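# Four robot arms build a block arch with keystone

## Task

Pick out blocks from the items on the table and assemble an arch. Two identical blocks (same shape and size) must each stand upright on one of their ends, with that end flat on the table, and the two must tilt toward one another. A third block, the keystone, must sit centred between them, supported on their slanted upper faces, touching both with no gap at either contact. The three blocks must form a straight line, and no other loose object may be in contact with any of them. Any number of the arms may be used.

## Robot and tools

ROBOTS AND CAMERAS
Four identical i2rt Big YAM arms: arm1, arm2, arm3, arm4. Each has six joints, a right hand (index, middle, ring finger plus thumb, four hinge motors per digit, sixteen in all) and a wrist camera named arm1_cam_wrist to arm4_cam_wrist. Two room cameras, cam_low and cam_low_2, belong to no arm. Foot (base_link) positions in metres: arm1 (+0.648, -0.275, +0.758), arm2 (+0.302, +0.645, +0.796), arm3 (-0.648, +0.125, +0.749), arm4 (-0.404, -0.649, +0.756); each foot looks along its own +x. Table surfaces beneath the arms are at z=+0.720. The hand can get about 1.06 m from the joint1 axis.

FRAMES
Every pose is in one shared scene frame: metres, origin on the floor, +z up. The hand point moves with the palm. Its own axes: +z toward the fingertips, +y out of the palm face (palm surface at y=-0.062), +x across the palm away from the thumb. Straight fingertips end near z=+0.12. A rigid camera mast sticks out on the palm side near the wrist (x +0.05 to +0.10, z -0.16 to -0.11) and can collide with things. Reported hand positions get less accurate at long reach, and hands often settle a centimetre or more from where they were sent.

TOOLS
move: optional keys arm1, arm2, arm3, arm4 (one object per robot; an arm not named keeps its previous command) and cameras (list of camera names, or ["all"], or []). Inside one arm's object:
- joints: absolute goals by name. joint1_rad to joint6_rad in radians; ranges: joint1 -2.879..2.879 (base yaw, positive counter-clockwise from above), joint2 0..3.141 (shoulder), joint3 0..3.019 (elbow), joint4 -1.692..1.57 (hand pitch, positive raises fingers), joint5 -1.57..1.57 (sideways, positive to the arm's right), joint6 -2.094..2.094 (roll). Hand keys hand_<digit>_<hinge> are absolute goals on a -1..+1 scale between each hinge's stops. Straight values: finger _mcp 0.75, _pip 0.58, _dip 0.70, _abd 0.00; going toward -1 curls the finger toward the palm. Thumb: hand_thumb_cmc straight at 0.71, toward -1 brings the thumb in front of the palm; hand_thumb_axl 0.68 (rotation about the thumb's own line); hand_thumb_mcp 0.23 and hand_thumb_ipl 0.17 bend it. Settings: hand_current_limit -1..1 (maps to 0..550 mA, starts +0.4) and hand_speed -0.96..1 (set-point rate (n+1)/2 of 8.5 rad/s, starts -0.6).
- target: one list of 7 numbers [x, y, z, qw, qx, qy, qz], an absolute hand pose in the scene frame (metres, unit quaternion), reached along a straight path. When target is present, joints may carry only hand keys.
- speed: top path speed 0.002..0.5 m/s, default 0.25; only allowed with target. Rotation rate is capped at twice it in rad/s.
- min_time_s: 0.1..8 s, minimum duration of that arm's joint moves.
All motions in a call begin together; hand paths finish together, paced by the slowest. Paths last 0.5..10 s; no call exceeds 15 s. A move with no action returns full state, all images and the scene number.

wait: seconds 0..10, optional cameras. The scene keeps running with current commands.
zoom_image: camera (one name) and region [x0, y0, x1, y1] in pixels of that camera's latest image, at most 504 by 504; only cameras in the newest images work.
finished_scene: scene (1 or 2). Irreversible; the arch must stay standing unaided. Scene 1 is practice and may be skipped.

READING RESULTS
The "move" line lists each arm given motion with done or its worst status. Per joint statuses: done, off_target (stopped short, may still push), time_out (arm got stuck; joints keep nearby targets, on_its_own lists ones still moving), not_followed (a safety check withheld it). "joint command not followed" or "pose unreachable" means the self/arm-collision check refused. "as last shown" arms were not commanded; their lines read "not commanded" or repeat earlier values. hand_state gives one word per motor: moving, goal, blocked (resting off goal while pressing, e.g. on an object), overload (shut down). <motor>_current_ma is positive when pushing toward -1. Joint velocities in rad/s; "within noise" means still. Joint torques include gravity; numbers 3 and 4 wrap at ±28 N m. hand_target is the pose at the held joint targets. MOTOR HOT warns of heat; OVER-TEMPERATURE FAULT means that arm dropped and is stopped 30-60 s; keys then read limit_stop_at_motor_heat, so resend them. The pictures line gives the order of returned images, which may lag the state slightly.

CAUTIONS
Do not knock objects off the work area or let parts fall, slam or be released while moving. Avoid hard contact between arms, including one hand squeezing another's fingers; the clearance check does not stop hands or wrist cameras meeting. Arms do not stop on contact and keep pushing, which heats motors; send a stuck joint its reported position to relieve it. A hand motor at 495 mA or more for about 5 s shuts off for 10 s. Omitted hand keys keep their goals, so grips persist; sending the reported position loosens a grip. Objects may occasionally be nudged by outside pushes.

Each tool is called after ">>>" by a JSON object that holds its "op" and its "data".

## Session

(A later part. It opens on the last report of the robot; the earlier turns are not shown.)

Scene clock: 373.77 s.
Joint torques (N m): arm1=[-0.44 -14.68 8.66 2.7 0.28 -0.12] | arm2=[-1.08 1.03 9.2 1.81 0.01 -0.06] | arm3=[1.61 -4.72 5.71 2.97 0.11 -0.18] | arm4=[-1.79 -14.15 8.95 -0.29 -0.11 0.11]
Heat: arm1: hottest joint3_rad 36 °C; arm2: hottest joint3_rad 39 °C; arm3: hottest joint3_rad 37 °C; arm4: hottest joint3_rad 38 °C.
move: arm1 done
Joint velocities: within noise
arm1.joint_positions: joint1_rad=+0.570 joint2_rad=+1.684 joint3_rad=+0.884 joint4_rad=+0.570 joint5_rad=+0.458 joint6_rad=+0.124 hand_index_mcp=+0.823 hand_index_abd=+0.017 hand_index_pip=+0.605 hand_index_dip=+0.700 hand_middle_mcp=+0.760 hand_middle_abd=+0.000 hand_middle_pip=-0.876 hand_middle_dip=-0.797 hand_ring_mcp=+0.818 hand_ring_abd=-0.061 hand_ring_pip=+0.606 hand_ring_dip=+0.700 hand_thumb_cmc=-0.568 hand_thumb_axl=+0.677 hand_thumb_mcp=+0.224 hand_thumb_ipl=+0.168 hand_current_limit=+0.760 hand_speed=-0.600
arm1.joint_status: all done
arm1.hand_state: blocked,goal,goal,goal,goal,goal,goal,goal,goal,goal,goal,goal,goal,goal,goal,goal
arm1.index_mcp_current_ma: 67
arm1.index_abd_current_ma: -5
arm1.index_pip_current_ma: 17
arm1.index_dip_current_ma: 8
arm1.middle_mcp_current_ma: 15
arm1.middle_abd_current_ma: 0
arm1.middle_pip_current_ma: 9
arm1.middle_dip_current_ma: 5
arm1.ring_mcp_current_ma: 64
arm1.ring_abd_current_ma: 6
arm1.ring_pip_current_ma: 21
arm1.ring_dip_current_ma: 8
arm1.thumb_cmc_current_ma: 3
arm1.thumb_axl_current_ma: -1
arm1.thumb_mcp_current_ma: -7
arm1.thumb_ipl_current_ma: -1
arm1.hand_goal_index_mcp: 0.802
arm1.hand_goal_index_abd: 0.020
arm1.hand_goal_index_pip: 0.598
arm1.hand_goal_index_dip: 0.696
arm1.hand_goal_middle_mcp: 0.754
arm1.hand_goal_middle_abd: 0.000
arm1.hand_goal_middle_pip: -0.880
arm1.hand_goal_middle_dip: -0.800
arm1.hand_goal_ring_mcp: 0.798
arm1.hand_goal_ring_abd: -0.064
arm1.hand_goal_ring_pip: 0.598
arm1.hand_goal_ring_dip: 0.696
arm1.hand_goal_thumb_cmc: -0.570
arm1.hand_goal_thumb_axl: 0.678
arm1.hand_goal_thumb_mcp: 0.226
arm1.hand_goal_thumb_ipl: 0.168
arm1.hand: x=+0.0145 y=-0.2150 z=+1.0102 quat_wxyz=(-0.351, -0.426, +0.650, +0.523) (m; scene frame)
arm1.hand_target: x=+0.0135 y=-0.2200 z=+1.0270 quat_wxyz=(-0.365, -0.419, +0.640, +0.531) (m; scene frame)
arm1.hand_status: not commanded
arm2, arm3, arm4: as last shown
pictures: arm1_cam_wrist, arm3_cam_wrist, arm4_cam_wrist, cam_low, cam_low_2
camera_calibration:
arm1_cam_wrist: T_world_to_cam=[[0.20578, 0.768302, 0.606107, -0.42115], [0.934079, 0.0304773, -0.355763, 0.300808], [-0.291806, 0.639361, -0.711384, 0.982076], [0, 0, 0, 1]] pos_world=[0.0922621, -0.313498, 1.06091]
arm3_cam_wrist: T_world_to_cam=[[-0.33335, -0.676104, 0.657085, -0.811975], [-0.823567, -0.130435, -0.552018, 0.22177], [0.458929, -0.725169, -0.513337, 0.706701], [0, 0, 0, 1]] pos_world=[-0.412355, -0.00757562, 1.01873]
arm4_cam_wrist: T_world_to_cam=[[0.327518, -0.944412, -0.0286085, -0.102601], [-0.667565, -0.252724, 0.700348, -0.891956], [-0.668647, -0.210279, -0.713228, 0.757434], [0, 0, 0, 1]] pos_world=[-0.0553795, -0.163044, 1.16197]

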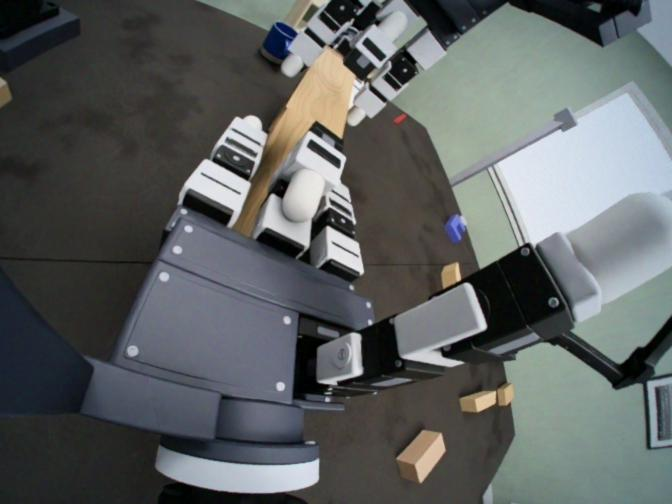

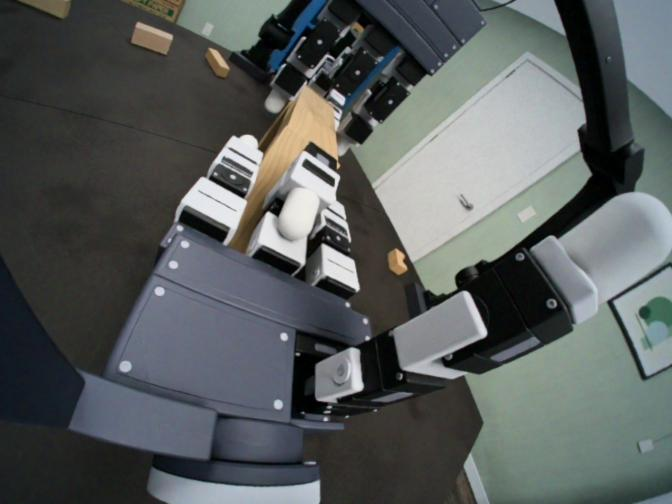

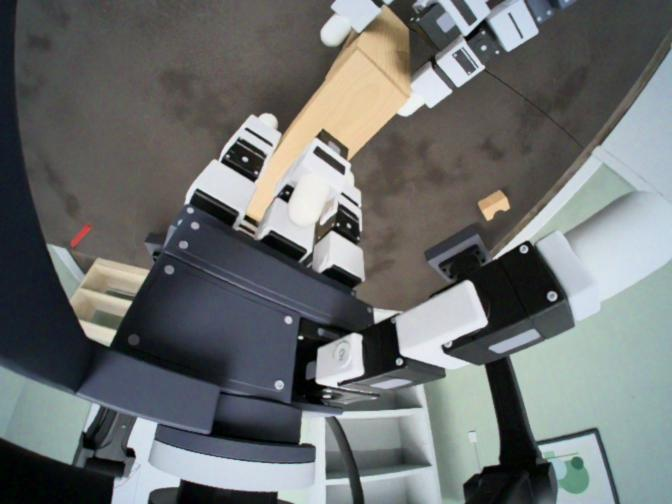

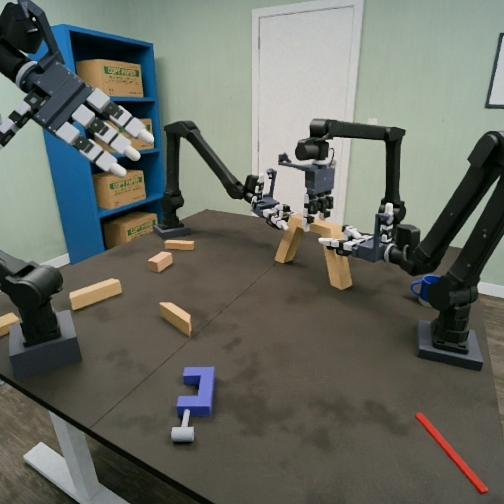

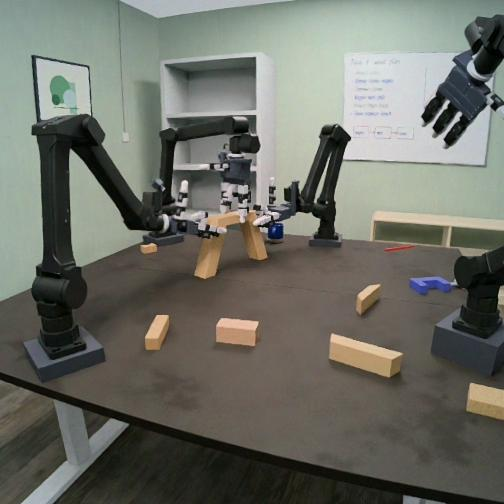

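>>> {"op": "move", "data": {"arm1": {"joints": {"hand_index_abd": 0.08, "hand_ring_abd": -0.12}}, "arm3": {"joints": {"hand_index_abd": 0.08, "hand_ring_abd": -0.12}}}}

>>> {"op": "move", "data": {"arm1": {"joints": {"hand_index_abd": 0.18, "hand_ring_abd": -0.22}}, "arm3": {"joints": {"hand_index_abd": 0.18, "hand_ring_abd": -0.22}}, "cameras": ["cam_low_2", "cam_low", "arm3_cam_wrist", "arm1_cam_wrist"]}}

>>> {"op": "zoom_image", "data": {"camera": "cam_low_2", "region": [180, 190, 280, 290]}}

>>> {"op": "zoom_image", "data": {"camera": "arm1_cam_wrist", "region": [180, 50, 400, 270]}}

>>> {"op": "zoom_image", "data": {"camera": "arm3_cam_wrist", "region": [180, 50, 400, 270]}}

Scene clock: 375.57 s.
Joint torques (N m): arm1=[-0.5 -14.68 8.66 2.69 0.27 -0.12] | arm2=[-1.08 0.97 9.2 1.81 0.01 -0.07] | arm3=[1.61 -4.66 5.7 2.96 0.11 -0.17] | arm4=[-1.85 -14.21 8.96 -0.28 -0.12 0.11]
Heat: arm1: hottest joint3_rad 36 °C; arm2: hottest joint3_rad 39 °C; arm3: hottest joint3_rad 37 °C; arm4: hottest joint3_rad 38 °C.
move: arm1 done; arm3 done
Joint velocities: within noise
arm1.joint_positions: joint1_rad=+0.570 joint2_rad=+1.684 joint3_rad=+0.884 joint4_rad=+0.570 joint5_rad=+0.458 joint6_rad=+0.124 hand_index_mcp=+0.823 hand_index_abd=+0.077 hand_index_pip=+0.605 hand_index_dip=+0.700 hand_middle_mcp=+0.760 hand_middle_abd=+0.000 hand_middle_pip=-0.876 hand_middle_dip=-0.797 hand_ring_mcp=+0.818 hand_ring_abd=-0.116 hand_ring_pip=+0.606 hand_ring_dip=+0.700 hand_thumb_cmc=-0.568 hand_thumb_axl=+0.677 hand_thumb_mcp=+0.224 hand_thumb_ipl=+0.168 hand_current_limit=+0.760 hand_speed=-0.600
arm1.joint_status: all done
arm1.hand_state: blocked,goal,goal,goal,goal,goal,goal,goal,goal,goal,goal,goal,goal,goal,goal,goal
arm1.index_mcp_current_ma: 67
arm1.index_abd_current_ma: -6
arm1.index_pip_current_ma: 17
arm1.index_dip_current_ma: 8
arm1.middle_mcp_current_ma: 15
arm1.middle_abd_current_ma: 0
arm1.middle_pip_current_ma: 9
arm1.middle_dip_current_ma: 5
arm1.ring_mcp_current_ma: 64
arm1.ring_abd_current_ma: 8
arm1.ring_pip_current_ma: 21
arm1.ring_dip_current_ma: 8
arm1.thumb_cmc_current_ma: 3
arm1.thumb_axl_current_ma: -1
arm1.thumb_mcp_current_ma: -7
arm1.thumb_ipl_current_ma: -1
arm1.hand_goal_index_mcp: 0.802
arm1.hand_goal_index_abd: 0.080
arm1.hand_goal_index_pip: 0.598
arm1.hand_goal_index_dip: 0.696
arm1.hand_goal_middle_mcp: 0.754
arm1.hand_goal_middle_abd: 0.000
arm1.hand_goal_middle_pip: -0.880
arm1.hand_goal_middle_dip: -0.800
arm1.hand_goal_ring_mcp: 0.798
arm1.hand_goal_ring_abd: -0.120
arm1.hand_goal_ring_pip: 0.598
arm1.hand_goal_ring_dip: 0.696
arm1.hand_goal_thumb_cmc: -0.570
arm1.hand_goal_thumb_axl: 0.678
arm1.hand_goal_thumb_mcp: 0.226
arm1.hand_goal_thumb_ipl: 0.168
arm1.hand: x=+0.0145 y=-0.2150 z=+1.0102 quat_wxyz=(-0.351, -0.426, +0.650, +0.523) (m; scene frame)
arm1.hand_target: x=+0.0135 y=-0.2200 z=+1.0270 quat_wxyz=(-0.365, -0.419, +0.640, +0.531) (m; scene frame)
arm1.hand_status: not commanded
arm2: as last shown
arm3.joint_positions: joint1_rad=-0.820 joint2_rad=+1.298 joint3_rad=+0.166 joint4_rad=+1.113 joint5_rad=-0.317 joint6_rad=-0.052 hand_index_mcp=+0.807 hand_index_abd=+0.077 hand_index_pip=+0.597 hand_index_dip=+0.697 hand_middle_mcp=+0.759 hand_middle_abd=+0.000 hand_middle_pip=-0.876 hand_middle_dip=-0.798 hand_ring_mcp=+0.810 hand_ring_abd=-0.117 hand_ring_pip=+0.597 hand_ring_dip=+0.697 hand_thumb_cmc=-0.569 hand_thumb_axl=+0.677 hand_thumb_mcp=+0.224 hand_thumb_ipl=+0.168 hand_current_limit=+0.770 hand_speed=-0.600
arm3.joint_status: all done
arm3.hand_state: blocked,goal,goal,goal,goal,goal,goal,goal,blocked,goal,goal,goal,goal,goal,goal,goal
arm3.index_mcp_current_ma: 81
arm3.index_abd_current_ma: -9
arm3.index_pip_current_ma: 21
arm3.index_dip_current_ma: 3
arm3.middle_mcp_current_ma: 18
arm3.middle_abd_current_ma: 0
arm3.middle_pip_current_ma: 10
arm3.middle_dip_current_ma: 7
arm3.ring_mcp_current_ma: 86
arm3.ring_abd_current_ma: 8
arm3.ring_pip_current_ma: 21
arm3.ring_dip_current_ma: 3
arm3.thumb_cmc_current_ma: 4
arm3.thumb_axl_current_ma: -2
arm3.thumb_mcp_current_ma: -9
arm3.thumb_ipl_current_ma: -1
arm3.hand_goal_index_mcp: 0.786
arm3.hand_goal_index_abd: 0.080
arm3.hand_goal_index_pip: 0.590
arm3.hand_goal_index_dip: 0.696
arm3.hand_goal_middle_mcp: 0.754
arm3.hand_goal_middle_abd: 0.000
arm3.hand_goal_middle_pip: -0.880
arm3.hand_goal_middle_dip: -0.800
arm3.hand_goal_ring_mcp: 0.788
arm3.hand_goal_ring_abd: -0.120
arm3.hand_goal_ring_pip: 0.590
arm3.hand_goal_ring_dip: 0.696
arm3.hand_goal_thumb_cmc: -0.570
arm3.hand_goal_thumb_axl: 0.678
arm3.hand_goal_thumb_mcp: 0.226
arm3.hand_goal_thumb_ipl: 0.168
arm3.hand: x=-0.3300 y=-0.1140 z=+0.9947 quat_wxyz=(+0.594, +0.592, +0.403, +0.368) (m; scene frame)
arm3.hand_target: x=-0.3287 y=-0.1102 z=+1.0090 quat_wxyz=(+0.609, +0.574, +0.402, +0.371) (m; scene frame)
arm3.hand_status: not commanded
arm4.joint_positions: joint1_rad=+0.037 joint2_rad=+1.781 joint3_rad=+1.879 joint4_rad=-1.677 joint5_rad=+0.006 joint6_rad=+1.495 hand_index_mcp=+0.752 hand_index_abd=+0.046 hand_index_pip=+0.576 hand_index_dip=+0.696 hand_middle_mcp=+0.755 hand_middle_abd=+0.001 hand_middle_pip=-0.874 hand_middle_dip=-0.797 hand_ring_mcp=+0.753 hand_ring_abd=-0.037 hand_ring_pip=+0.578 hand_ring_dip=+0.697 hand_thumb_cmc=-0.568 hand_thumb_axl=+0.677 hand_thumb_mcp=+0.224 hand_thumb_ipl=+0.168 hand_current_limit=+0.760 hand_speed=-0.600
arm4.joint_status: not commanded
arm4.hand_state: goal,goal,goal,goal,goal,goal,goal,goal,goal,goal,goal,goal,goal,goal,goal,goal
arm4.index_mcp_current_ma: 0
arm4.index_abd_current_ma: -1
arm4.index_pip_current_ma: 0
arm4.index_dip_current_ma: 0
arm4.middle_mcp_current_ma: 0
arm4.middle_abd_current_ma: 0
arm4.middle_pip_current_ma: 2
arm4.middle_dip_current_ma: 0
arm4.ring_mcp_current_ma: 0
arm4.ring_abd_current_ma: 0
arm4.ring_pip_current_ma: 0
arm4.ring_dip_current_ma: 0
arm4.thumb_cmc_current_ma: 0
arm4.thumb_axl_current_ma: 0
arm4.thumb_mcp_current_ma: -1
arm4.thumb_ipl_current_ma: 0
arm4.hand_goal_index_mcp: 0.754
arm4.hand_goal_index_abd: 0.050
arm4.hand_goal_index_pip: 0.576
arm4.hand_goal_index_dip: 0.696
arm4.hand_goal_middle_mcp: 0.754
arm4.hand_goal_middle_abd: 0.000
arm4.hand_goal_middle_pip: -0.880
arm4.hand_goal_middle_dip: -0.800
arm4.hand_goal_ring_mcp: 0.754
arm4.hand_goal_ring_abd: -0.040
arm4.hand_goal_ring_pip: 0.576
arm4.hand_goal_ring_dip: 0.696
arm4.hand_goal_thumb_cmc: -0.570
arm4.hand_goal_thumb_axl: 0.678
arm4.hand_goal_thumb_mcp: 0.226
arm4.hand_goal_thumb_ipl: 0.168
arm4.hand: x=-0.1000 y=-0.2120 z=+1.0404 quat_wxyz=(+0.002, +0.825, +0.565, +0.005) (m; scene frame)
arm4.hand_target: x=-0.0957 y=-0.2146 z=+1.0321 quat_wxyz=(+0.006, +0.830, +0.558, -0.005) (m; scene frame)
arm4.hand_status: not commanded
pictures: none

Scene clock: 376.10 s.
Joint torques (N m): arm1=[-0.44 -14.68 8.66 2.7 0.28 -0.12] | arm2=[-1.08 0.97 9.2 1.81 0.01 -0.06] | arm3=[1.61 -4.72 5.71 2.96 0.1 -0.17] | arm4=[-1.79 -14.27 8.96 -0.29 -0.12 0.1]
Heat: arm1: hottest joint3_rad 36 °C; arm2: hottest joint3_rad 39 °C; arm3: hottest joint3_rad 37 °C; arm4: hottest joint3_rad 38 °C.
move: arm1 done; arm3 done
Joint velocities: within noise
arm1.joint_positions: joint1_rad=+0.570 joint2_rad=+1.684 joint3_rad=+0.884 joint4_rad=+0.570 joint5_rad=+0.458 joint6_rad=+0.124 hand_index_mcp=+0.823 hand_index_abd=+0.177 hand_index_pip=+0.605 hand_index_dip=+0.700 hand_middle_mcp=+0.760 hand_middle_abd=+0.000 hand_middle_pip=-0.876 hand_middle_dip=-0.797 hand_ring_mcp=+0.818 hand_ring_abd=-0.216 hand_ring_pip=+0.606 hand_ring_dip=+0.700 hand_thumb_cmc=-0.568 hand_thumb_axl=+0.677 hand_thumb_mcp=+0.224 hand_thumb_ipl=+0.168 hand_current_limit=+0.760 hand_speed=-0.600
arm1.joint_status: all done
arm1.hand_state: blocked,goal,goal,goal,goal,goal,goal,goal,goal,goal,goal,goal,goal,goal,goal,goal
arm1.index_mcp_current_ma: 67
arm1.index_abd_current_ma: -6
arm1.index_pip_current_ma: 17
arm1.index_dip_current_ma: 8
arm1.middle_mcp_current_ma: 15
arm1.middle_abd_current_ma: 0
arm1.middle_pip_current_ma: 9
arm1.middle_dip_current_ma: 5
arm1.ring_mcp_current_ma: 64
arm1.ring_abd_current_ma: 8
arm1.ring_pip_current_ma: 21
arm1.ring_dip_current_ma: 8
arm1.thumb_cmc_current_ma: 3
arm1.thumb_axl_current_ma: -1
arm1.thumb_mcp_current_ma: -7
arm1.thumb_ipl_current_ma: -1
arm1.hand_goal_index_mcp: 0.802
arm1.hand_goal_index_abd: 0.180
arm1.hand_goal_index_pip: 0.598
arm1.hand_goal_index_dip: 0.696
arm1.hand_goal_middle_mcp: 0.754
arm1.hand_goal_middle_abd: 0.000
arm1.hand_goal_middle_pip: -0.880
arm1.hand_goal_middle_dip: -0.800
arm1.hand_goal_ring_mcp: 0.798
arm1.hand_goal_ring_abd: -0.220
arm1.hand_goal_ring_pip: 0.598
arm1.hand_goal_ring_dip: 0.696
arm1.hand_goal_thumb_cmc: -0.570
arm1.hand_goal_thumb_axl: 0.678
arm1.hand_goal_thumb_mcp: 0.226
arm1.hand_goal_thumb_ipl: 0.168
arm1.hand: x=+0.0145 y=-0.2150 z=+1.0102 quat_wxyz=(-0.351, -0.426, +0.650, +0.523) (m; scene frame)
arm1.hand_target: x=+0.0135 y=-0.2200 z=+1.0270 quat_wxyz=(-0.365, -0.419, +0.640, +0.531) (m; scene frame)
arm1.hand_status: not commanded
arm2.joint_positions: joint1_rad=-0.605 joint2_rad=+0.637 joint3_rad=+1.379 joint4_rad=-1.408 joint5_rad=-0.010 joint6_rad=+1.001 hand_index_mcp=+0.755 hand_index_abd=+0.000 hand_index_pip=+0.577 hand_index_dip=+0.696 hand_middle_mcp=+0.755 hand_middle_abd=+0.000 hand_middle_pip=+0.577 hand_middle_dip=+0.696 hand_ring_mcp=+0.755 hand_ring_abd=+0.000 hand_ring_pip=+0.577 hand_ring_dip=+0.696 hand_thumb_cmc=+0.715 hand_thumb_axl=+0.677 hand_thumb_mcp=+0.225 hand_thumb_ipl=+0.168 hand_current_limit=+0.400 hand_speed=-0.600
arm2.joint_status: not commanded
arm2.hand_state: goal,goal,goal,goal,goal,goal,goal,goal,goal,goal,goal,goal,goal,goal,goal,goal
arm2.index_mcp_current_ma: 2
arm2.index_abd_current_ma: 0
arm2.index_pip_current_ma: 2
arm2.index_dip_current_ma: 0
arm2.middle_mcp_current_ma: 2
arm2.middle_abd_current_ma: 0
arm2.middle_pip_current_ma: 2
arm2.middle_dip_current_ma: 0
arm2.ring_mcp_current_ma: 2
arm2.ring_abd_current_ma: 0
arm2.ring_pip_current_ma: 2
arm2.ring_dip_current_ma: 0
arm2.thumb_cmc_current_ma: 3
arm2.thumb_axl_current_ma: -3
arm2.thumb_mcp_current_ma: -3
arm2.thumb_ipl_current_ma: -1
arm2.hand_goal_index_mcp: 0.754
arm2.hand_goal_index_abd: 0.000
arm2.hand_goal_index_pip: 0.576
arm2.hand_goal_index_dip: 0.696
arm2.hand_goal_middle_mcp: 0.754
arm2.hand_goal_middle_abd: 0.000
arm2.hand_goal_middle_pip: 0.576
arm2.hand_goal_middle_dip: 0.696
arm2.hand_goal_ring_mcp: 0.754
arm2.hand_goal_ring_abd: 0.000
arm2.hand_goal_ring_pip: 0.576
arm2.hand_goal_ring_dip: 0.696
arm2.hand_goal_thumb_cmc: 0.714
arm2.hand_goal_thumb_axl: 0.678
arm2.hand_goal_thumb_mcp: 0.226
arm2.hand_goal_thumb_ipl: 0.168
arm2.hand: x=+0.0389 y=+0.6168 z=+1.3317 quat_wxyz=(+0.439, +0.437, -0.785, -0.018) (m; scene frame)
arm2.hand_target: x=+0.0409 y=+0.6179 z=+1.3448 quat_wxyz=(+0.452, +0.434, -0.779, -0.019) (m; scene frame)
arm2.hand_status: not commanded
arm3.joint_positions: joint1_rad=-0.820 joint2_rad=+1.298 joint3_rad=+0.166 joint4_rad=+1.113 joint5_rad=-0.317 joint6_rad=-0.052 hand_index_mcp=+0.807 hand_index_abd=+0.176 hand_index_pip=+0.597 hand_index_dip=+0.697 hand_middle_mcp=+0.759 hand_middle_abd=+0.000 hand_middle_pip=-0.876 hand_middle_dip=-0.798 hand_ring_mcp=+0.810 hand_ring_abd=-0.217 hand_ring_pip=+0.597 hand_ring_dip=+0.697 hand_thumb_cmc=-0.569 hand_thumb_axl=+0.677 hand_thumb_mcp=+0.224 hand_thumb_ipl=+0.168 hand_current_limit=+0.770 hand_speed=-0.600
arm3.joint_status: all done
arm3.hand_state: blocked,goal,goal,goal,goal,goal,goal,goal,blocked,goal,goal,goal,goal,goal,goal,goal
arm3.index_mcp_current_ma: 81
arm3.index_abd_current_ma: -9
arm3.index_pip_current_ma: 21
arm3.index_dip_current_ma: 3
arm3.middle_mcp_current_ma: 18
arm3.middle_abd_current_ma: 0
arm3.middle_pip_current_ma: 10
arm3.middle_dip_current_ma: 7
arm3.ring_mcp_current_ma: 86
arm3.ring_abd_current_ma: 8
arm3.ring_pip_current_ma: 21
arm3.ring_dip_current_ma: 3
arm3.thumb_cmc_current_ma: 4
arm3.thumb_axl_current_ma: -2
arm3.thumb_mcp_current_ma: -9
arm3.thumb_ipl_current_ma: -1
arm3.hand_goal_index_mcp: 0.786
arm3.hand_goal_index_abd: 0.180
arm3.hand_goal_index_pip: 0.590
arm3.hand_goal_index_dip: 0.696
arm3.hand_goal_middle_mcp: 0.754
arm3.hand_goal_middle_abd: 0.000
arm3.hand_goal_middle_pip: -0.880
arm3.hand_goal_middle_dip: -0.800
arm3.hand_goal_ring_mcp: 0.788
arm3.hand_goal_ring_abd: -0.220
arm3.hand_goal_ring_pip: 0.590
arm3.hand_goal_ring_dip: 0.696
arm3.hand_goal_thumb_cmc: -0.570
arm3.hand_goal_thumb_axl: 0.678
arm3.hand_goal_thumb_mcp: 0.226
arm3.hand_goal_thumb_ipl: 0.168
arm3.hand: x=-0.3300 y=-0.1140 z=+0.9947 quat_wxyz=(+0.594, +0.592, +0.403, +0.368) (m; scene frame)
arm3.hand_target: x=-0.3287 y=-0.1102 z=+1.0090 quat_wxyz=(+0.609, +0.574, +0.402, +0.371) (m; scene frame)
arm3.hand_status: not commanded
arm4: as last shown
pictures: arm1_cam_wrist, arm3_cam_wrist, cam_low, cam_low_2
camera_calibration:
arm1_cam_wrist: T_world_to_cam=[[0.20578, 0.768302, 0.606107, -0.42115], [0.934079, 0.0304773, -0.355763, 0.300808], [-0.291806, 0.639361, -0.711384, 0.982076], [0, 0, 0, 1]] pos_world=[0.0922621, -0.313498, 1.06091]
arm3_cam_wrist: T_world_to_cam=[[-0.33335, -0.676104, 0.657085, -0.811975], [-0.823567, -0.130435, -0.552018, 0.22177], [0.458929, -0.725169, -0.513337, 0.706701], [0, 0, 0, 1]] pos_world=[-0.412355, -0.00757562, 1.01873]

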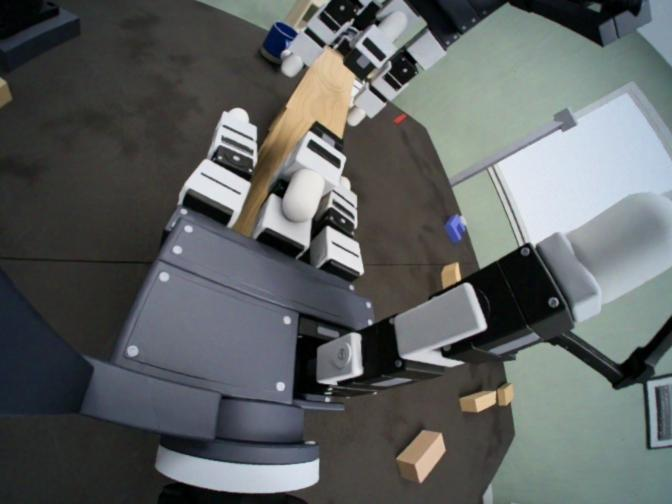

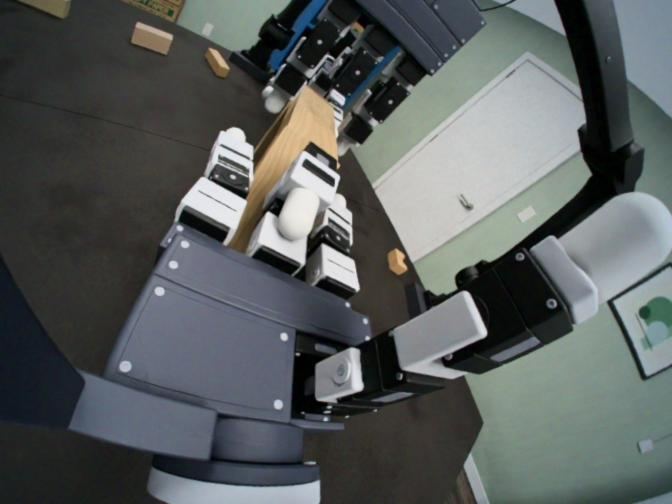

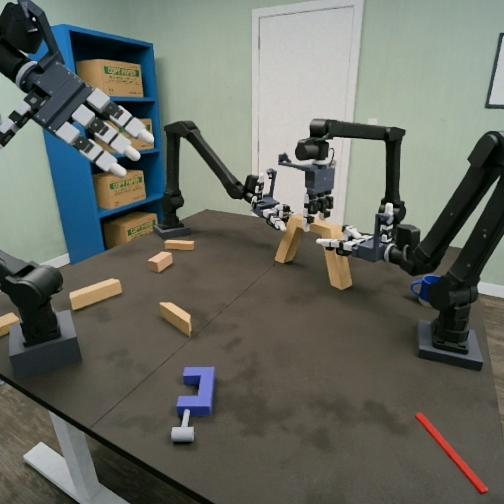

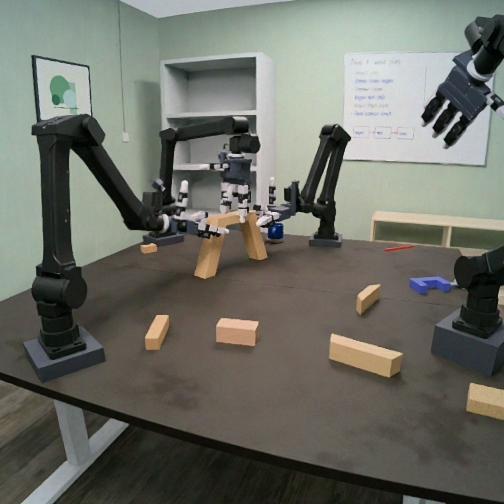

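Scaled by 5.040 from the camera's 504x504 image, which has a finer 720x720 frame.

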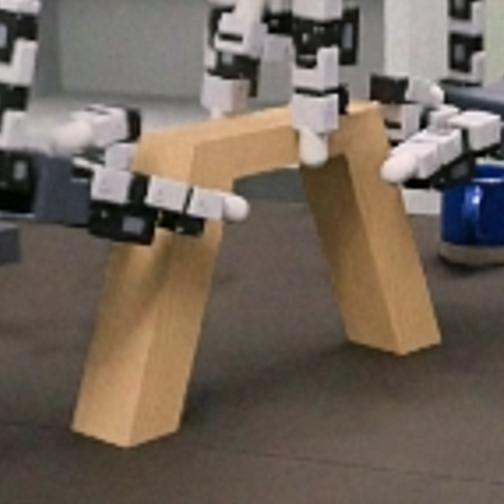

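Scaled by 2.291 from the camera's 672x504 image, which has a finer 960x720 frame.

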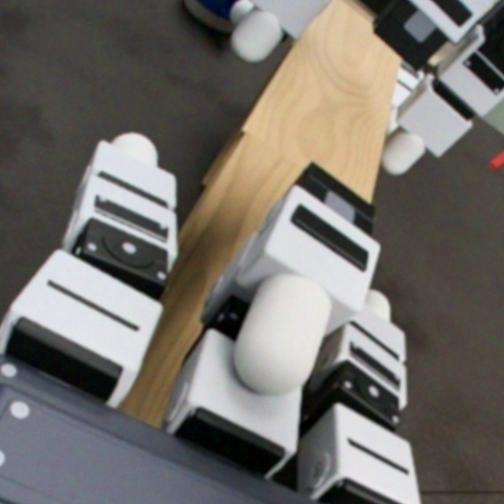

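Scaled by 2.291 from the camera's 672x504 image, which has a finer 960x720 frame.

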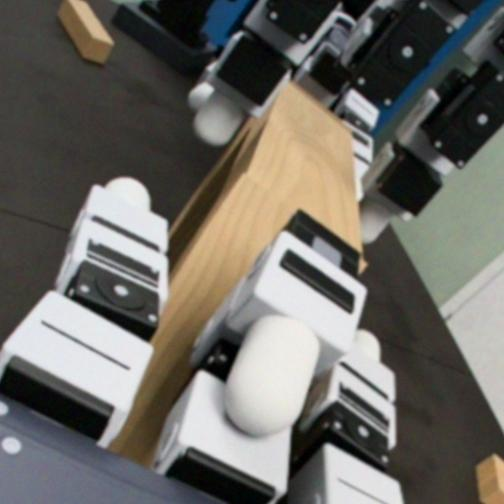

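>>> {"op": "move", "data": {"arm3": {"target": [-0.3745, -0.0898, 1.0115, 0.609, 0.574, 0.402, 0.371], "speed": 0.05}, "arm1": {"target": [0.0586, -0.2390, 1.0374, -0.365, -0.419, 0.640, 0.531], "speed": 0.05}, "cameras": ["cam_low_2", "cam_low", "arm3_cam_wrist", "arm1_cam_wrist"]}}

>>> {"op": "zoom_image", "data": {"camera": "cam_low_2", "region": [180, 190, 280, 290]}}

Scene clock: 378.63 s.
Joint torques (N m): arm1=[-0.32 -13.27 7.36 2.4 0.32 -0.01] | arm2=[-1.08 0.97 9.2 1.83 0.01 -0.07] | arm3=[0.09 -2.67 5.59 1.72 -0.03 -0.14] | arm4=[-1.79 -14.33 8.94 -0.29 -0.11 0.11]
Heat: arm1: hottest joint3_rad 36 °C; arm2: hottest joint3_rad 39 °C; arm3: hottest joint3_rad 37 °C; arm4: hottest joint3_rad 37 °C.
move: arm1 done; arm3 done
Joint velocities: within noise
arm1.joint_positions: joint1_rad=+0.620 joint2_rad=+1.570 joint3_rad=+0.786 joint4_rad=+0.570 joint5_rad=+0.506 joint6_rad=+0.124 hand_index_mcp=+0.823 hand_index_abd=+0.177 hand_index_pip=+0.605 hand_index_dip=+0.700 hand_middle_mcp=+0.760 hand_middle_abd=+0.000 hand_middle_pip=-0.876 hand_middle_dip=-0.797 hand_ring_mcp=+0.818 hand_ring_abd=-0.216 hand_ring_pip=+0.606 hand_ring_dip=+0.700 hand_thumb_cmc=-0.568 hand_thumb_axl=+0.677 hand_thumb_mcp=+0.224 hand_thumb_ipl=+0.168 hand_current_limit=+0.760 hand_speed=-0.600
arm1.joint_status: not commanded
arm1.hand_state: blocked,goal,goal,goal,goal,goal,goal,goal,goal,goal,goal,goal,goal,goal,goal,goal
arm1.index_mcp_current_ma: 67
arm1.index_abd_current_ma: -6
arm1.index_pip_current_ma: 17
arm1.index_dip_current_ma: 8
arm1.middle_mcp_current_ma: 15
arm1.middle_abd_current_ma: 0
arm1.middle_pip_current_ma: 8
arm1.middle_dip_current_ma: 5
arm1.ring_mcp_current_ma: 64
arm1.ring_abd_current_ma: 8
arm1.ring_pip_current_ma: 21
arm1.ring_dip_current_ma: 8
arm1.thumb_cmc_current_ma: 3
arm1.thumb_axl_current_ma: -1
arm1.thumb_mcp_current_ma: -7
arm1.thumb_ipl_current_ma: -1
arm1.hand_goal_index_mcp: 0.802
arm1.hand_goal_index_abd: 0.180
arm1.hand_goal_index_pip: 0.598
arm1.hand_goal_index_dip: 0.696
arm1.hand_goal_middle_mcp: 0.754
arm1.hand_goal_middle_abd: 0.000
arm1.hand_goal_middle_pip: -0.880
arm1.hand_goal_middle_dip: -0.800
arm1.hand_goal_ring_mcp: 0.798
arm1.hand_goal_ring_abd: -0.220
arm1.hand_goal_ring_pip: 0.598
arm1.hand_goal_ring_dip: 0.696
arm1.hand_goal_thumb_cmc: -0.570
arm1.hand_goal_thumb_axl: 0.678
arm1.hand_goal_thumb_mcp: 0.226
arm1.hand_goal_thumb_ipl: 0.168
arm1.hand: x=+0.0550 y=-0.2348 z=+1.0300 quat_wxyz=(-0.356, -0.423, +0.644, +0.529) (m; scene frame)
arm1.hand_target: x=+0.0586 y=-0.2389 z=+1.0373 quat_wxyz=(-0.365, -0.419, +0.640, +0.531) (m; scene frame)
arm1.hand_status: done (0.009 m and 1.3 deg from the pose sent, 0.057 m and 2.3 deg at the start)
arm2, arm4: as last shown
arm3.joint_positions: joint1_rad=-0.886 joint2_rad=+1.071 joint3_rad=+0.066 joint4_rad=+1.034 joint5_rad=-0.396 joint6_rad=-0.052 hand_index_mcp=+0.806 hand_index_abd=+0.177 hand_index_pip=+0.597 hand_index_dip=+0.697 hand_middle_mcp=+0.759 hand_middle_abd=+0.000 hand_middle_pip=-0.877 hand_middle_dip=-0.798 hand_ring_mcp=+0.810 hand_ring_abd=-0.217 hand_ring_pip=+0.597 hand_ring_dip=+0.697 hand_thumb_cmc=-0.569 hand_thumb_axl=+0.677 hand_thumb_mcp=+0.224 hand_thumb_ipl=+0.168 hand_current_limit=+0.770 hand_speed=-0.600
arm3.joint_status: not commanded
arm3.hand_state: blocked,goal,goal,goal,goal,goal,goal,goal,blocked,goal,goal,goal,goal,goal,goal,goal
arm3.index_mcp_current_ma: 79
arm3.index_abd_current_ma: -9
arm3.index_pip_current_ma: 21
arm3.index_dip_current_ma: 3
arm3.middle_mcp_current_ma: 18
arm3.middle_abd_current_ma: 0
arm3.middle_pip_current_ma: 10
arm3.middle_dip_current_ma: 7
arm3.ring_mcp_current_ma: 85
arm3.ring_abd_current_ma: 8
arm3.ring_pip_current_ma: 21
arm3.ring_dip_current_ma: 3
arm3.thumb_cmc_current_ma: 4
arm3.thumb_axl_current_ma: -2
arm3.thumb_mcp_current_ma: -7
arm3.thumb_ipl_current_ma: -1
arm3.hand_goal_index_mcp: 0.786
arm3.hand_goal_index_abd: 0.180
arm3.hand_goal_index_pip: 0.590
arm3.hand_goal_index_dip: 0.696
arm3.hand_goal_middle_mcp: 0.754
arm3.hand_goal_middle_abd: 0.000
arm3.hand_goal_middle_pip: -0.880
arm3.hand_goal_middle_dip: -0.800
arm3.hand_goal_ring_mcp: 0.788
arm3.hand_goal_ring_abd: -0.220
arm3.hand_goal_ring_pip: 0.590
arm3.hand_goal_ring_dip: 0.696
arm3.hand_goal_thumb_cmc: -0.570
arm3.hand_goal_thumb_axl: 0.678
arm3.hand_goal_thumb_mcp: 0.226
arm3.hand_goal_thumb_ipl: 0.168
arm3.hand: x=-0.3717 y=-0.0890 z=+1.0119 quat_wxyz=(+0.608, +0.573, +0.403, +0.375) (m; scene frame)
arm3.hand_target: x=-0.3745 y=-0.0898 z=+1.0115 quat_wxyz=(+0.609, +0.574, +0.402, +0.371) (m; scene frame)
arm3.hand_status: done (0.003 m and 0.5 deg from the pose sent, 0.053 m and 2.7 deg at the start)
pictures: arm1_cam_wrist, arm3_cam_wrist, cam_low, cam_low_2
camera_calibration:
arm1_cam_wrist: T_world_to_cam=[[0.214617, 0.763298, 0.609357, -0.431247], [0.927538, 0.0361603, -0.371976, 0.289], [-0.305963, 0.645034, -0.700227, 1.01114], [0, 0, 0, 1]] pos_world=[0.133866, -0.3335, 1.07831]
arm3_cam_wrist: T_world_to_cam=[[-0.347205, -0.658394, 0.667807, -0.834709], [-0.802226, -0.160272, -0.575105, 0.228892], [0.485677, -0.735411, -0.472534, 0.720576], [0, 0, 0, 1]] pos_world=[-0.456158, 0.0170372, 1.02956]

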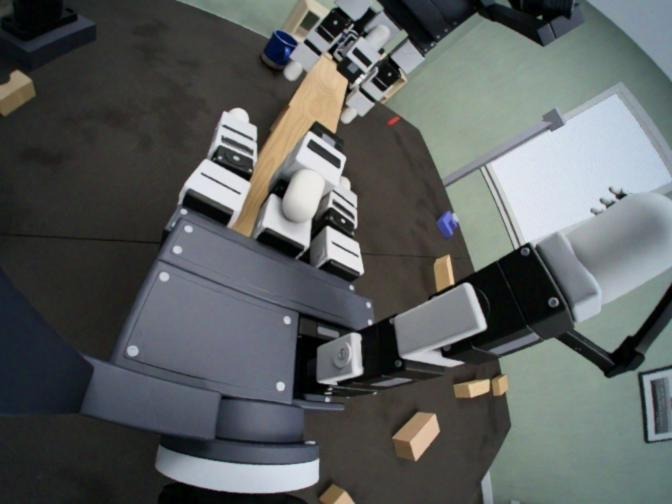

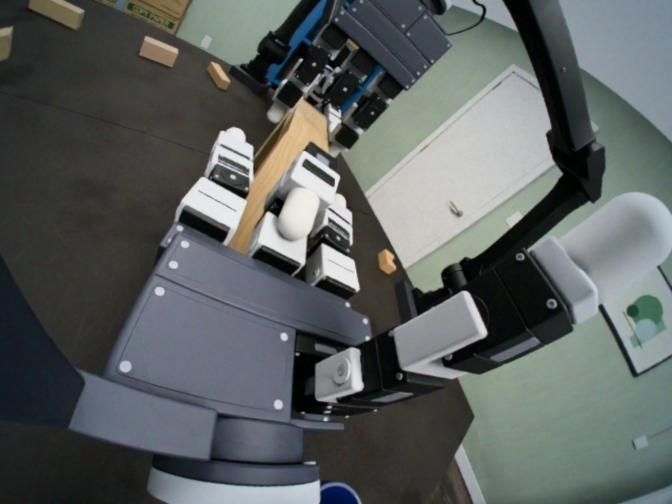

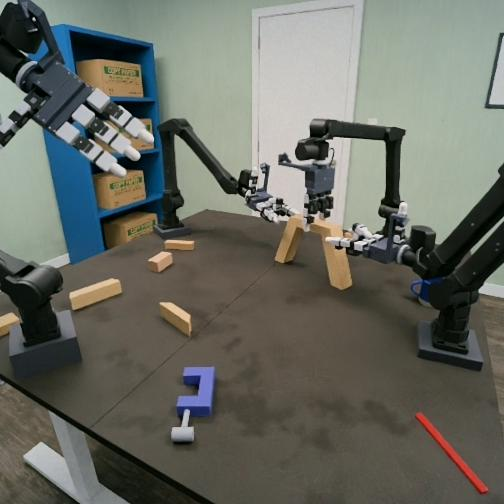

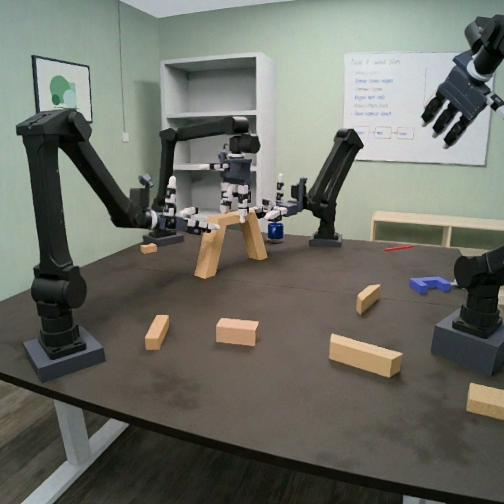

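Scaled by 5.040 from the camera's 504x504 image, which has a finer 720x720 frame.

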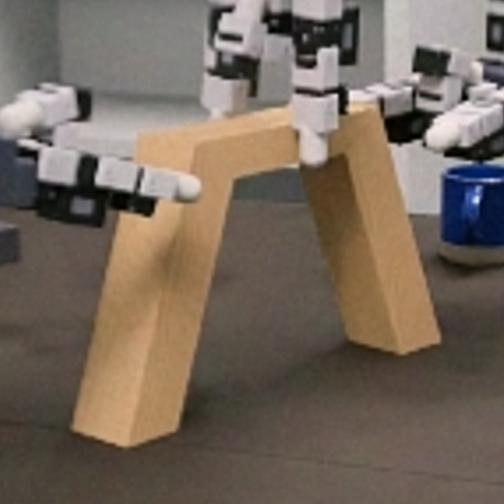

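Excellent — the arch stands. Continue retracting.

>>> {"op": "move", "data": {"arm3": {"target": [-0.450, -0.054, 1.03, 0.609, 0.574, 0.402, 0.371], "speed": 0.1}, "arm1": {"target": [0.140, -0.278, 1.06, -0.365, -0.419, 0.640, 0.531], "speed": 0.1}}}

>>> {"op": "move", "data": {"arm4": {"joints": {"hand_index_abd": 0.10, "hand_ring_abd": -0.09}}}}

>>> {"op": "move", "data": {"arm4": {"joints": {"hand_index_abd": 0.17, "hand_ring_abd": -0.16}}, "cameras": ["cam_low_2", "cam_low", "arm4_cam_wrist"]}}

>>> {"op": "zoom_image", "data": {"camera": "cam_low_2", "region": [180, 190, 280, 290]}}

>>> {"op": "zoom_image", "data": {"camera": "arm4_cam_wrist", "region": [180, 50, 400, 270]}}

>>> {"op": "zoom_image", "data": {"camera": "cam_low", "region": [260, 195, 360, 295]}}

Scene clock: 380.77 s.
Joint torques (N m): arm1=[-0.32 -9.88 7.61 1.65 0.35 0.06] | arm2=[-1.03 1.03 9.21 1.83 0.01 -0.06] | arm3=[1.44 -0.67 6.95 2.43 0.12 -0.1] | arm4=[-1.85 -14.21 8.95 -0.29 -0.11 0.1]
Heat: arm1: hottest joint3_rad 36 °C; arm2: hottest joint3_rad 39 °C; arm3: hottest joint3_rad 37 °C; arm4: hottest joint3_rad 37 °C.
move: arm1 done; arm3 not_followed
Joint velocities: within noise
arm1.joint_positions: joint1_rad=+0.758 joint2_rad=+1.332 joint3_rad=+0.622 joint4_rad=+0.499 joint5_rad=+0.641 joint6_rad=+0.147 hand_index_mcp=+0.823 hand_index_abd=+0.177 hand_index_pip=+0.605 hand_index_dip=+0.700 hand_middle_mcp=+0.760 hand_middle_abd=+0.000 hand_middle_pip=-0.876 hand_middle_dip=-0.797 hand_ring_mcp=+0.818 hand_ring_abd=-0.216 hand_ring_pip=+0.606 hand_ring_dip=+0.700 hand_thumb_cmc=-0.568 hand_thumb_axl=+0.677 hand_thumb_mcp=+0.224 hand_thumb_ipl=+0.168 hand_current_limit=+0.760 hand_speed=-0.600
arm1.joint_status: not commanded
arm1.hand_state: blocked,goal,goal,goal,goal,goal,goal,goal,goal,goal,goal,goal,goal,goal,goal,goal
arm1.index_mcp_current_ma: 67
arm1.index_abd_current_ma: -6
arm1.index_pip_current_ma: 17
arm1.index_dip_current_ma: 8
arm1.middle_mcp_current_ma: 15
arm1.middle_abd_current_ma: 0
arm1.middle_pip_current_ma: 8
arm1.middle_dip_current_ma: 5
arm1.ring_mcp_current_ma: 63
arm1.ring_abd_current_ma: 7
arm1.ring_pip_current_ma: 21
arm1.ring_dip_current_ma: 8
arm1.thumb_cmc_current_ma: 3
arm1.thumb_axl_current_ma: -1
arm1.thumb_mcp_current_ma: -7
arm1.thumb_ipl_current_ma: -1
arm1.hand_goal_index_mcp: 0.802
arm1.hand_goal_index_abd: 0.180
arm1.hand_goal_index_pip: 0.598
arm1.hand_goal_index_dip: 0.696
arm1.hand_goal_middle_mcp: 0.754
arm1.hand_goal_middle_abd: 0.000
arm1.hand_goal_middle_pip: -0.880
arm1.hand_goal_middle_dip: -0.800
arm1.hand_goal_ring_mcp: 0.798
arm1.hand_goal_ring_abd: -0.220
arm1.hand_goal_ring_pip: 0.598
arm1.hand_goal_ring_dip: 0.696
arm1.hand_goal_thumb_cmc: -0.570
arm1.hand_goal_thumb_axl: 0.678
arm1.hand_goal_thumb_mcp: 0.226
arm1.hand_goal_thumb_ipl: 0.168
arm1.hand: x=+0.1363 y=-0.2758 z=+1.0597 quat_wxyz=(-0.361, -0.420, +0.638, +0.534) (m; scene frame)
arm1.hand_target: x=+0.1400 y=-0.2781 z=+1.0599 quat_wxyz=(-0.365, -0.419, +0.640, +0.531) (m; scene frame)
arm1.hand_status: done (0.004 m and 0.6 deg from the pose sent, 0.100 m and 1.3 deg at the start)
arm2, arm4: as last shown
arm3.joint_positions: joint1_rad=-0.910 joint2_rad=+1.009 joint3_rad=+0.039 joint4_rad=+0.990 joint5_rad=-0.420 joint6_rad=-0.052 hand_index_mcp=+0.805 hand_index_abd=+0.177 hand_index_pip=+0.597 hand_index_dip=+0.697 hand_middle_mcp=+0.759 hand_middle_abd=+0.000 hand_middle_pip=-0.877 hand_middle_dip=-0.798 hand_ring_mcp=+0.809 hand_ring_abd=-0.217 hand_ring_pip=+0.597 hand_ring_dip=+0.697 hand_thumb_cmc=-0.569 hand_thumb_axl=+0.677 hand_thumb_mcp=+0.224 hand_thumb_ipl=+0.168 hand_current_limit=+0.770 hand_speed=-0.600
arm3.joint_status: not commanded
arm3.hand_state: goal,goal,goal,goal,goal,goal,goal,goal,blocked,goal,goal,goal,goal,goal,goal,goal
arm3.index_mcp_current_ma: 74
arm3.index_abd_current_ma: -9
arm3.index_pip_current_ma: 21
arm3.index_dip_current_ma: 3
arm3.middle_mcp_current_ma: 18
arm3.middle_abd_current_ma: 0
arm3.middle_pip_current_ma: 10
arm3.middle_dip_current_ma: 7
arm3.ring_mcp_current_ma: 80
arm3.ring_abd_current_ma: 7
arm3.ring_pip_current_ma: 21
arm3.ring_dip_current_ma: 3
arm3.thumb_cmc_current_ma: 4
arm3.thumb_axl_current_ma: -2
arm3.thumb_mcp_current_ma: -6
arm3.thumb_ipl_current_ma: -1
arm3.hand_goal_index_mcp: 0.786
arm3.hand_goal_index_abd: 0.180
arm3.hand_goal_index_pip: 0.590
arm3.hand_goal_index_dip: 0.696
arm3.hand_goal_middle_mcp: 0.754
arm3.hand_goal_middle_abd: 0.000
arm3.hand_goal_middle_pip: -0.880
arm3.hand_goal_middle_dip: -0.800
arm3.hand_goal_ring_mcp: 0.788
arm3.hand_goal_ring_abd: -0.220
arm3.hand_goal_ring_pip: 0.590
arm3.hand_goal_ring_dip: 0.696
arm3.hand_goal_thumb_cmc: -0.570
arm3.hand_goal_thumb_axl: 0.678
arm3.hand_goal_thumb_mcp: 0.226
arm3.hand_goal_thumb_ipl: 0.168
arm3.hand: x=-0.3820 y=-0.0841 z=+1.0089 quat_wxyz=(+0.605, +0.576, +0.403, +0.374) (m; scene frame)
arm3.hand_target: x=-0.3790 y=-0.0845 z=+1.0136 quat_wxyz=(+0.608, +0.570, +0.404, +0.376) (m; scene frame)
arm3.hand_status: not_followed (0.077 m and 0.7 deg from the pose sent, 0.088 m and 0.5 deg at the start)
pictures: none
pose unreachable (arm3 arm): on one or more control steps of this call this arm could not follow its commanded pose, so it was not sent that pose on those steps. On the call's last step it was still not sent that pose. It may still have moved: this result reports where it is.
cause: moving toward the commanded pose would bring two parts of the arm too close to each other.

Scene clock: 381.27 s.
Joint torques (N m): arm1=[-0.32 -9.88 7.61 1.63 0.35 0.08] | arm2=[-1.08 1.03 9.2 1.83 0.01 -0.07] | arm3=[1.44 -0.62 6.95 2.43 0.12 -0.1] | arm4=[-1.85 -14.21 8.96 -0.32 -0.11 0.11]
Heat: arm1: hottest joint3_rad 36 °C; arm2: hottest joint3_rad 39 °C; arm3: hottest joint3_rad 37 °C; arm4: hottest joint3_rad 37 °C.
move: arm4 done
Joint velocities: within noise
arm1, arm2, arm3: as last shown
arm1.joint_positions: joint1_rad=+0.758 joint2_rad=+1.332 joint3_rad=+0.622 joint4_rad=+0.499 joint5_rad=+0.641 joint6_rad=+0.148 hand_index_mcp=+0.823 hand_index_abd=+0.177 hand_index_pip=+0.605 hand_index_dip=+0.700 hand_middle_mcp=+0.760 hand_middle_abd=+0.000 hand_middle_pip=-0.876 hand_middle_dip=-0.797 hand_ring_mcp=+0.818 hand_ring_abd=-0.216 hand_ring_pip=+0.606 hand_ring_dip=+0.700 hand_thumb_cmc=-0.568 hand_thumb_axl=+0.677 hand_thumb_mcp=+0.224 hand_thumb_ipl=+0.168 hand_current_limit=+0.760 hand_speed=-0.600
arm1.hand: x=+0.1363 y=-0.2758 z=+1.0597 quat_wxyz=(-0.361, -0.420, +0.639, +0.534) (m; scene frame)
arm1.hand_target: x=+0.1400 y=-0.2780 z=+1.0599 quat_wxyz=(-0.365, -0.419, +0.640, +0.531) (m; scene frame)
arm4.joint_positions: joint1_rad=+0.037 joint2_rad=+1.781 joint3_rad=+1.879 joint4_rad=-1.677 joint5_rad=+0.006 joint6_rad=+1.495 hand_index_mcp=+0.752 hand_index_abd=+0.095 hand_index_pip=+0.576 hand_index_dip=+0.696 hand_middle_mcp=+0.755 hand_middle_abd=+0.001 hand_middle_pip=-0.874 hand_middle_dip=-0.797 hand_ring_mcp=+0.753 hand_ring_abd=-0.087 hand_ring_pip=+0.578 hand_ring_dip=+0.697 hand_thumb_cmc=-0.568 hand_thumb_axl=+0.677 hand_thumb_mcp=+0.224 hand_thumb_ipl=+0.168 hand_current_limit=+0.760 hand_speed=-0.600
arm4.joint_status: all done
arm4.hand_state: goal,goal,goal,goal,goal,goal,goal,goal,goal,goal,goal,goal,goal,goal,goal,goal
arm4.index_mcp_current_ma: 0
arm4.index_abd_current_ma: -1
arm4.index_pip_current_ma: 0
arm4.index_dip_current_ma: 0
arm4.middle_mcp_current_ma: 0
arm4.middle_abd_current_ma: 0
arm4.middle_pip_current_ma: 2
arm4.middle_dip_current_ma: 0
arm4.ring_mcp_current_ma: 0
arm4.ring_abd_current_ma: 0
arm4.ring_pip_current_ma: 0
arm4.ring_dip_current_ma: 0
arm4.thumb_cmc_current_ma: 0
arm4.thumb_axl_current_ma: 0
arm4.thumb_mcp_current_ma: -1
arm4.thumb_ipl_current_ma: 0
arm4.hand_goal_index_mcp: 0.754
arm4.hand_goal_index_abd: 0.100
arm4.hand_goal_index_pip: 0.576
arm4.hand_goal_index_dip: 0.696
arm4.hand_goal_middle_mcp: 0.754
arm4.hand_goal_middle_abd: 0.000
arm4.hand_goal_middle_pip: -0.880
arm4.hand_goal_middle_dip: -0.800
arm4.hand_goal_ring_mcp: 0.754
arm4.hand_goal_ring_abd: -0.090
arm4.hand_goal_ring_pip: 0.576
arm4.hand_goal_ring_dip: 0.696
arm4.hand_goal_thumb_cmc: -0.570
arm4.hand_goal_thumb_axl: 0.678
arm4.hand_goal_thumb_mcp: 0.226
arm4.hand_goal_thumb_ipl: 0.168
arm4.hand: x=-0.1000 y=-0.2120 z=+1.0404 quat_wxyz=(+0.002, +0.825, +0.565, +0.005) (m; scene frame)
arm4.hand_target: x=-0.0957 y=-0.2146 z=+1.0321 quat_wxyz=(+0.006, +0.830, +0.558, -0.005) (m; scene frame)
arm4.hand_status: not commanded
pictures: none

Scene clock: 381.77 s.
Joint torques (N m): arm1=[-0.32 -9.88 7.61 1.63 0.35 0.08] | arm2=[-1.08 0.97 9.2 1.81 0.01 -0.06] | arm3=[1.38 -0.62 6.94 2.43 0.12 -0.1] | arm4=[-1.79 -14.33 8.96 -0.28 -0.12 0.11]
Heat: arm1: hottest joint3_rad 37 °C; arm2: hottest joint3_rad 39 °C; arm3: hottest joint3_rad 37 °C; arm4: hottest joint3_rad 37 °C.
move: arm4 done
Joint velocities: within noise
arm1, arm2, arm3: as last shown
arm4.joint_positions: joint1_rad=+0.037 joint2_rad=+1.781 joint3_rad=+1.879 joint4_rad=-1.677 joint5_rad=+0.006 joint6_rad=+1.495 hand_index_mcp=+0.752 hand_index_abd=+0.164 hand_index_pip=+0.576 hand_index_dip=+0.696 hand_middle_mcp=+0.755 hand_middle_abd=+0.001 hand_middle_pip=-0.874 hand_middle_dip=-0.797 hand_ring_mcp=+0.753 hand_ring_abd=-0.156 hand_ring_pip=+0.578 hand_ring_dip=+0.697 hand_thumb_cmc=-0.568 hand_thumb_axl=+0.677 hand_thumb_mcp=+0.224 hand_thumb_ipl=+0.168 hand_current_limit=+0.760 hand_speed=-0.600
arm4.joint_status: all done
arm4.hand_state: goal,goal,goal,goal,goal,goal,goal,goal,goal,goal,goal,goal,goal,goal,goal,goal
arm4.index_mcp_current_ma: 0
arm4.index_abd_current_ma: -1
arm4.index_pip_current_ma: 0
arm4.index_dip_current_ma: 0
arm4.middle_mcp_current_ma: 0
arm4.middle_abd_current_ma: 0
arm4.middle_pip_current_ma: 2
arm4.middle_dip_current_ma: 0
arm4.ring_mcp_current_ma: 0
arm4.ring_abd_current_ma: 1
arm4.ring_pip_current_ma: 0
arm4.ring_dip_current_ma: 0
arm4.thumb_cmc_current_ma: 0
arm4.thumb_axl_current_ma: 0
arm4.thumb_mcp_current_ma: -1
arm4.thumb_ipl_current_ma: 0
arm4.hand_goal_index_mcp: 0.754
arm4.hand_goal_index_abd: 0.170
arm4.hand_goal_index_pip: 0.576
arm4.hand_goal_index_dip: 0.696
arm4.hand_goal_middle_mcp: 0.754
arm4.hand_goal_middle_abd: 0.000
arm4.hand_goal_middle_pip: -0.880
arm4.hand_goal_middle_dip: -0.800
arm4.hand_goal_ring_mcp: 0.754
arm4.hand_goal_ring_abd: -0.160
arm4.hand_goal_ring_pip: 0.576
arm4.hand_goal_ring_dip: 0.696
arm4.hand_goal_thumb_cmc: -0.570
arm4.hand_goal_thumb_axl: 0.678
arm4.hand_goal_thumb_mcp: 0.226
arm4.hand_goal_thumb_ipl: 0.168
arm4.hand: x=-0.1000 y=-0.2120 z=+1.0404 quat_wxyz=(+0.002, +0.825, +0.565, +0.005) (m; scene frame)
arm4.hand_target: x=-0.0957 y=-0.2146 z=+1.0321 quat_wxyz=(+0.006, +0.830, +0.558, -0.005) (m; scene frame)
arm4.hand_status: not commanded
pictures: arm4_cam_wrist, cam_low, cam_low_2
camera_calibration:
arm4_cam_wrist: T_world_to_cam=[[0.327518, -0.944412, -0.0286085, -0.102601], [-0.667565, -0.252724, 0.700348, -0.891956], [-0.668647, -0.210279, -0.713228, 0.757434], [0, 0, 0, 1]] pos_world=[-0.0553795, -0.163044, 1.16197]

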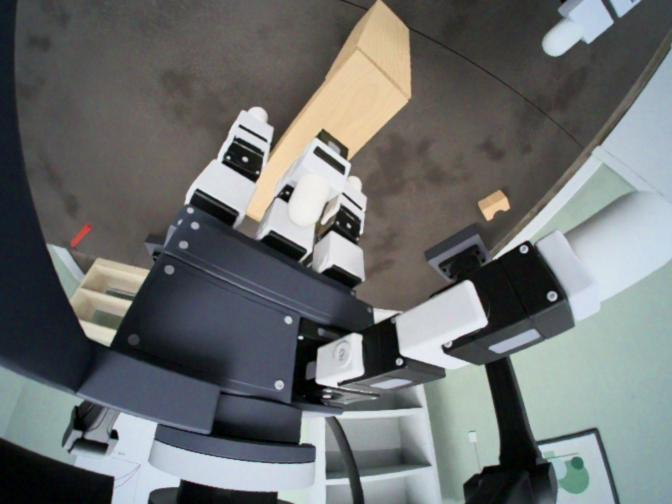

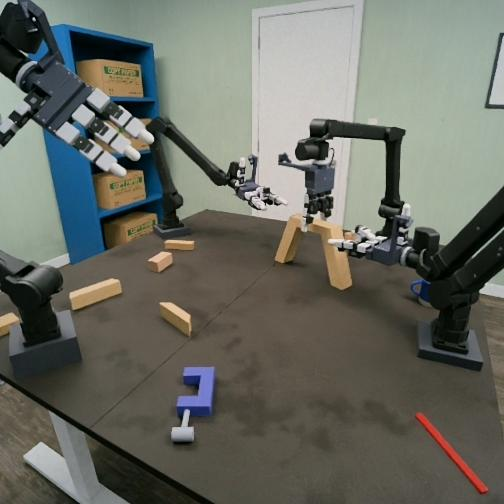

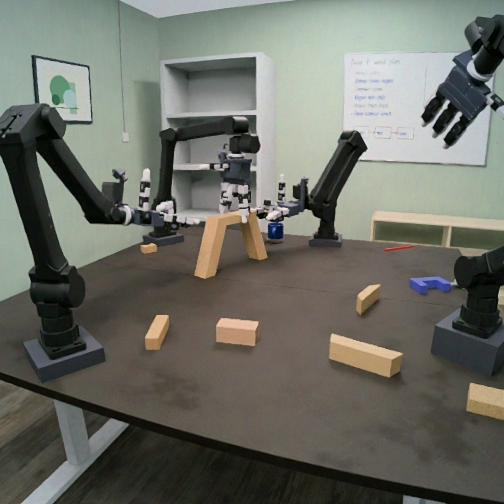

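Scaled by 5.040 from the camera's 504x504 image, which has a finer 720x720 frame.

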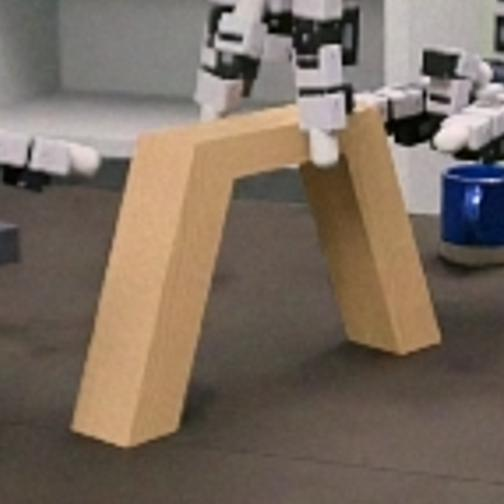

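Scaled by 2.291 from the camera's 672x504 image, which has a finer 960x720 frame.

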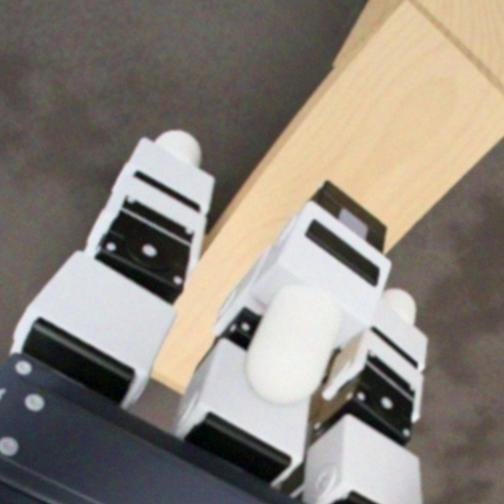

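Scaled by 5.040 from the camera's 504x504 image, which has a finer 720x720 frame.

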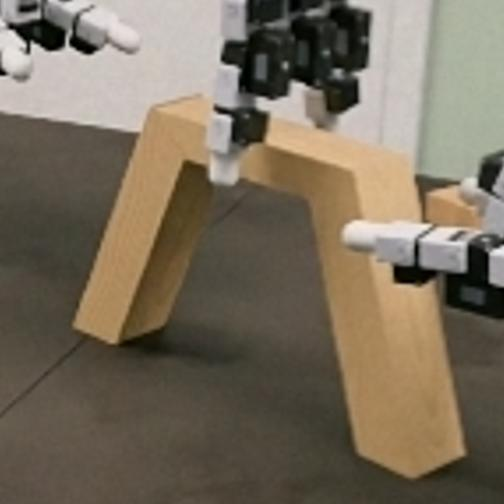

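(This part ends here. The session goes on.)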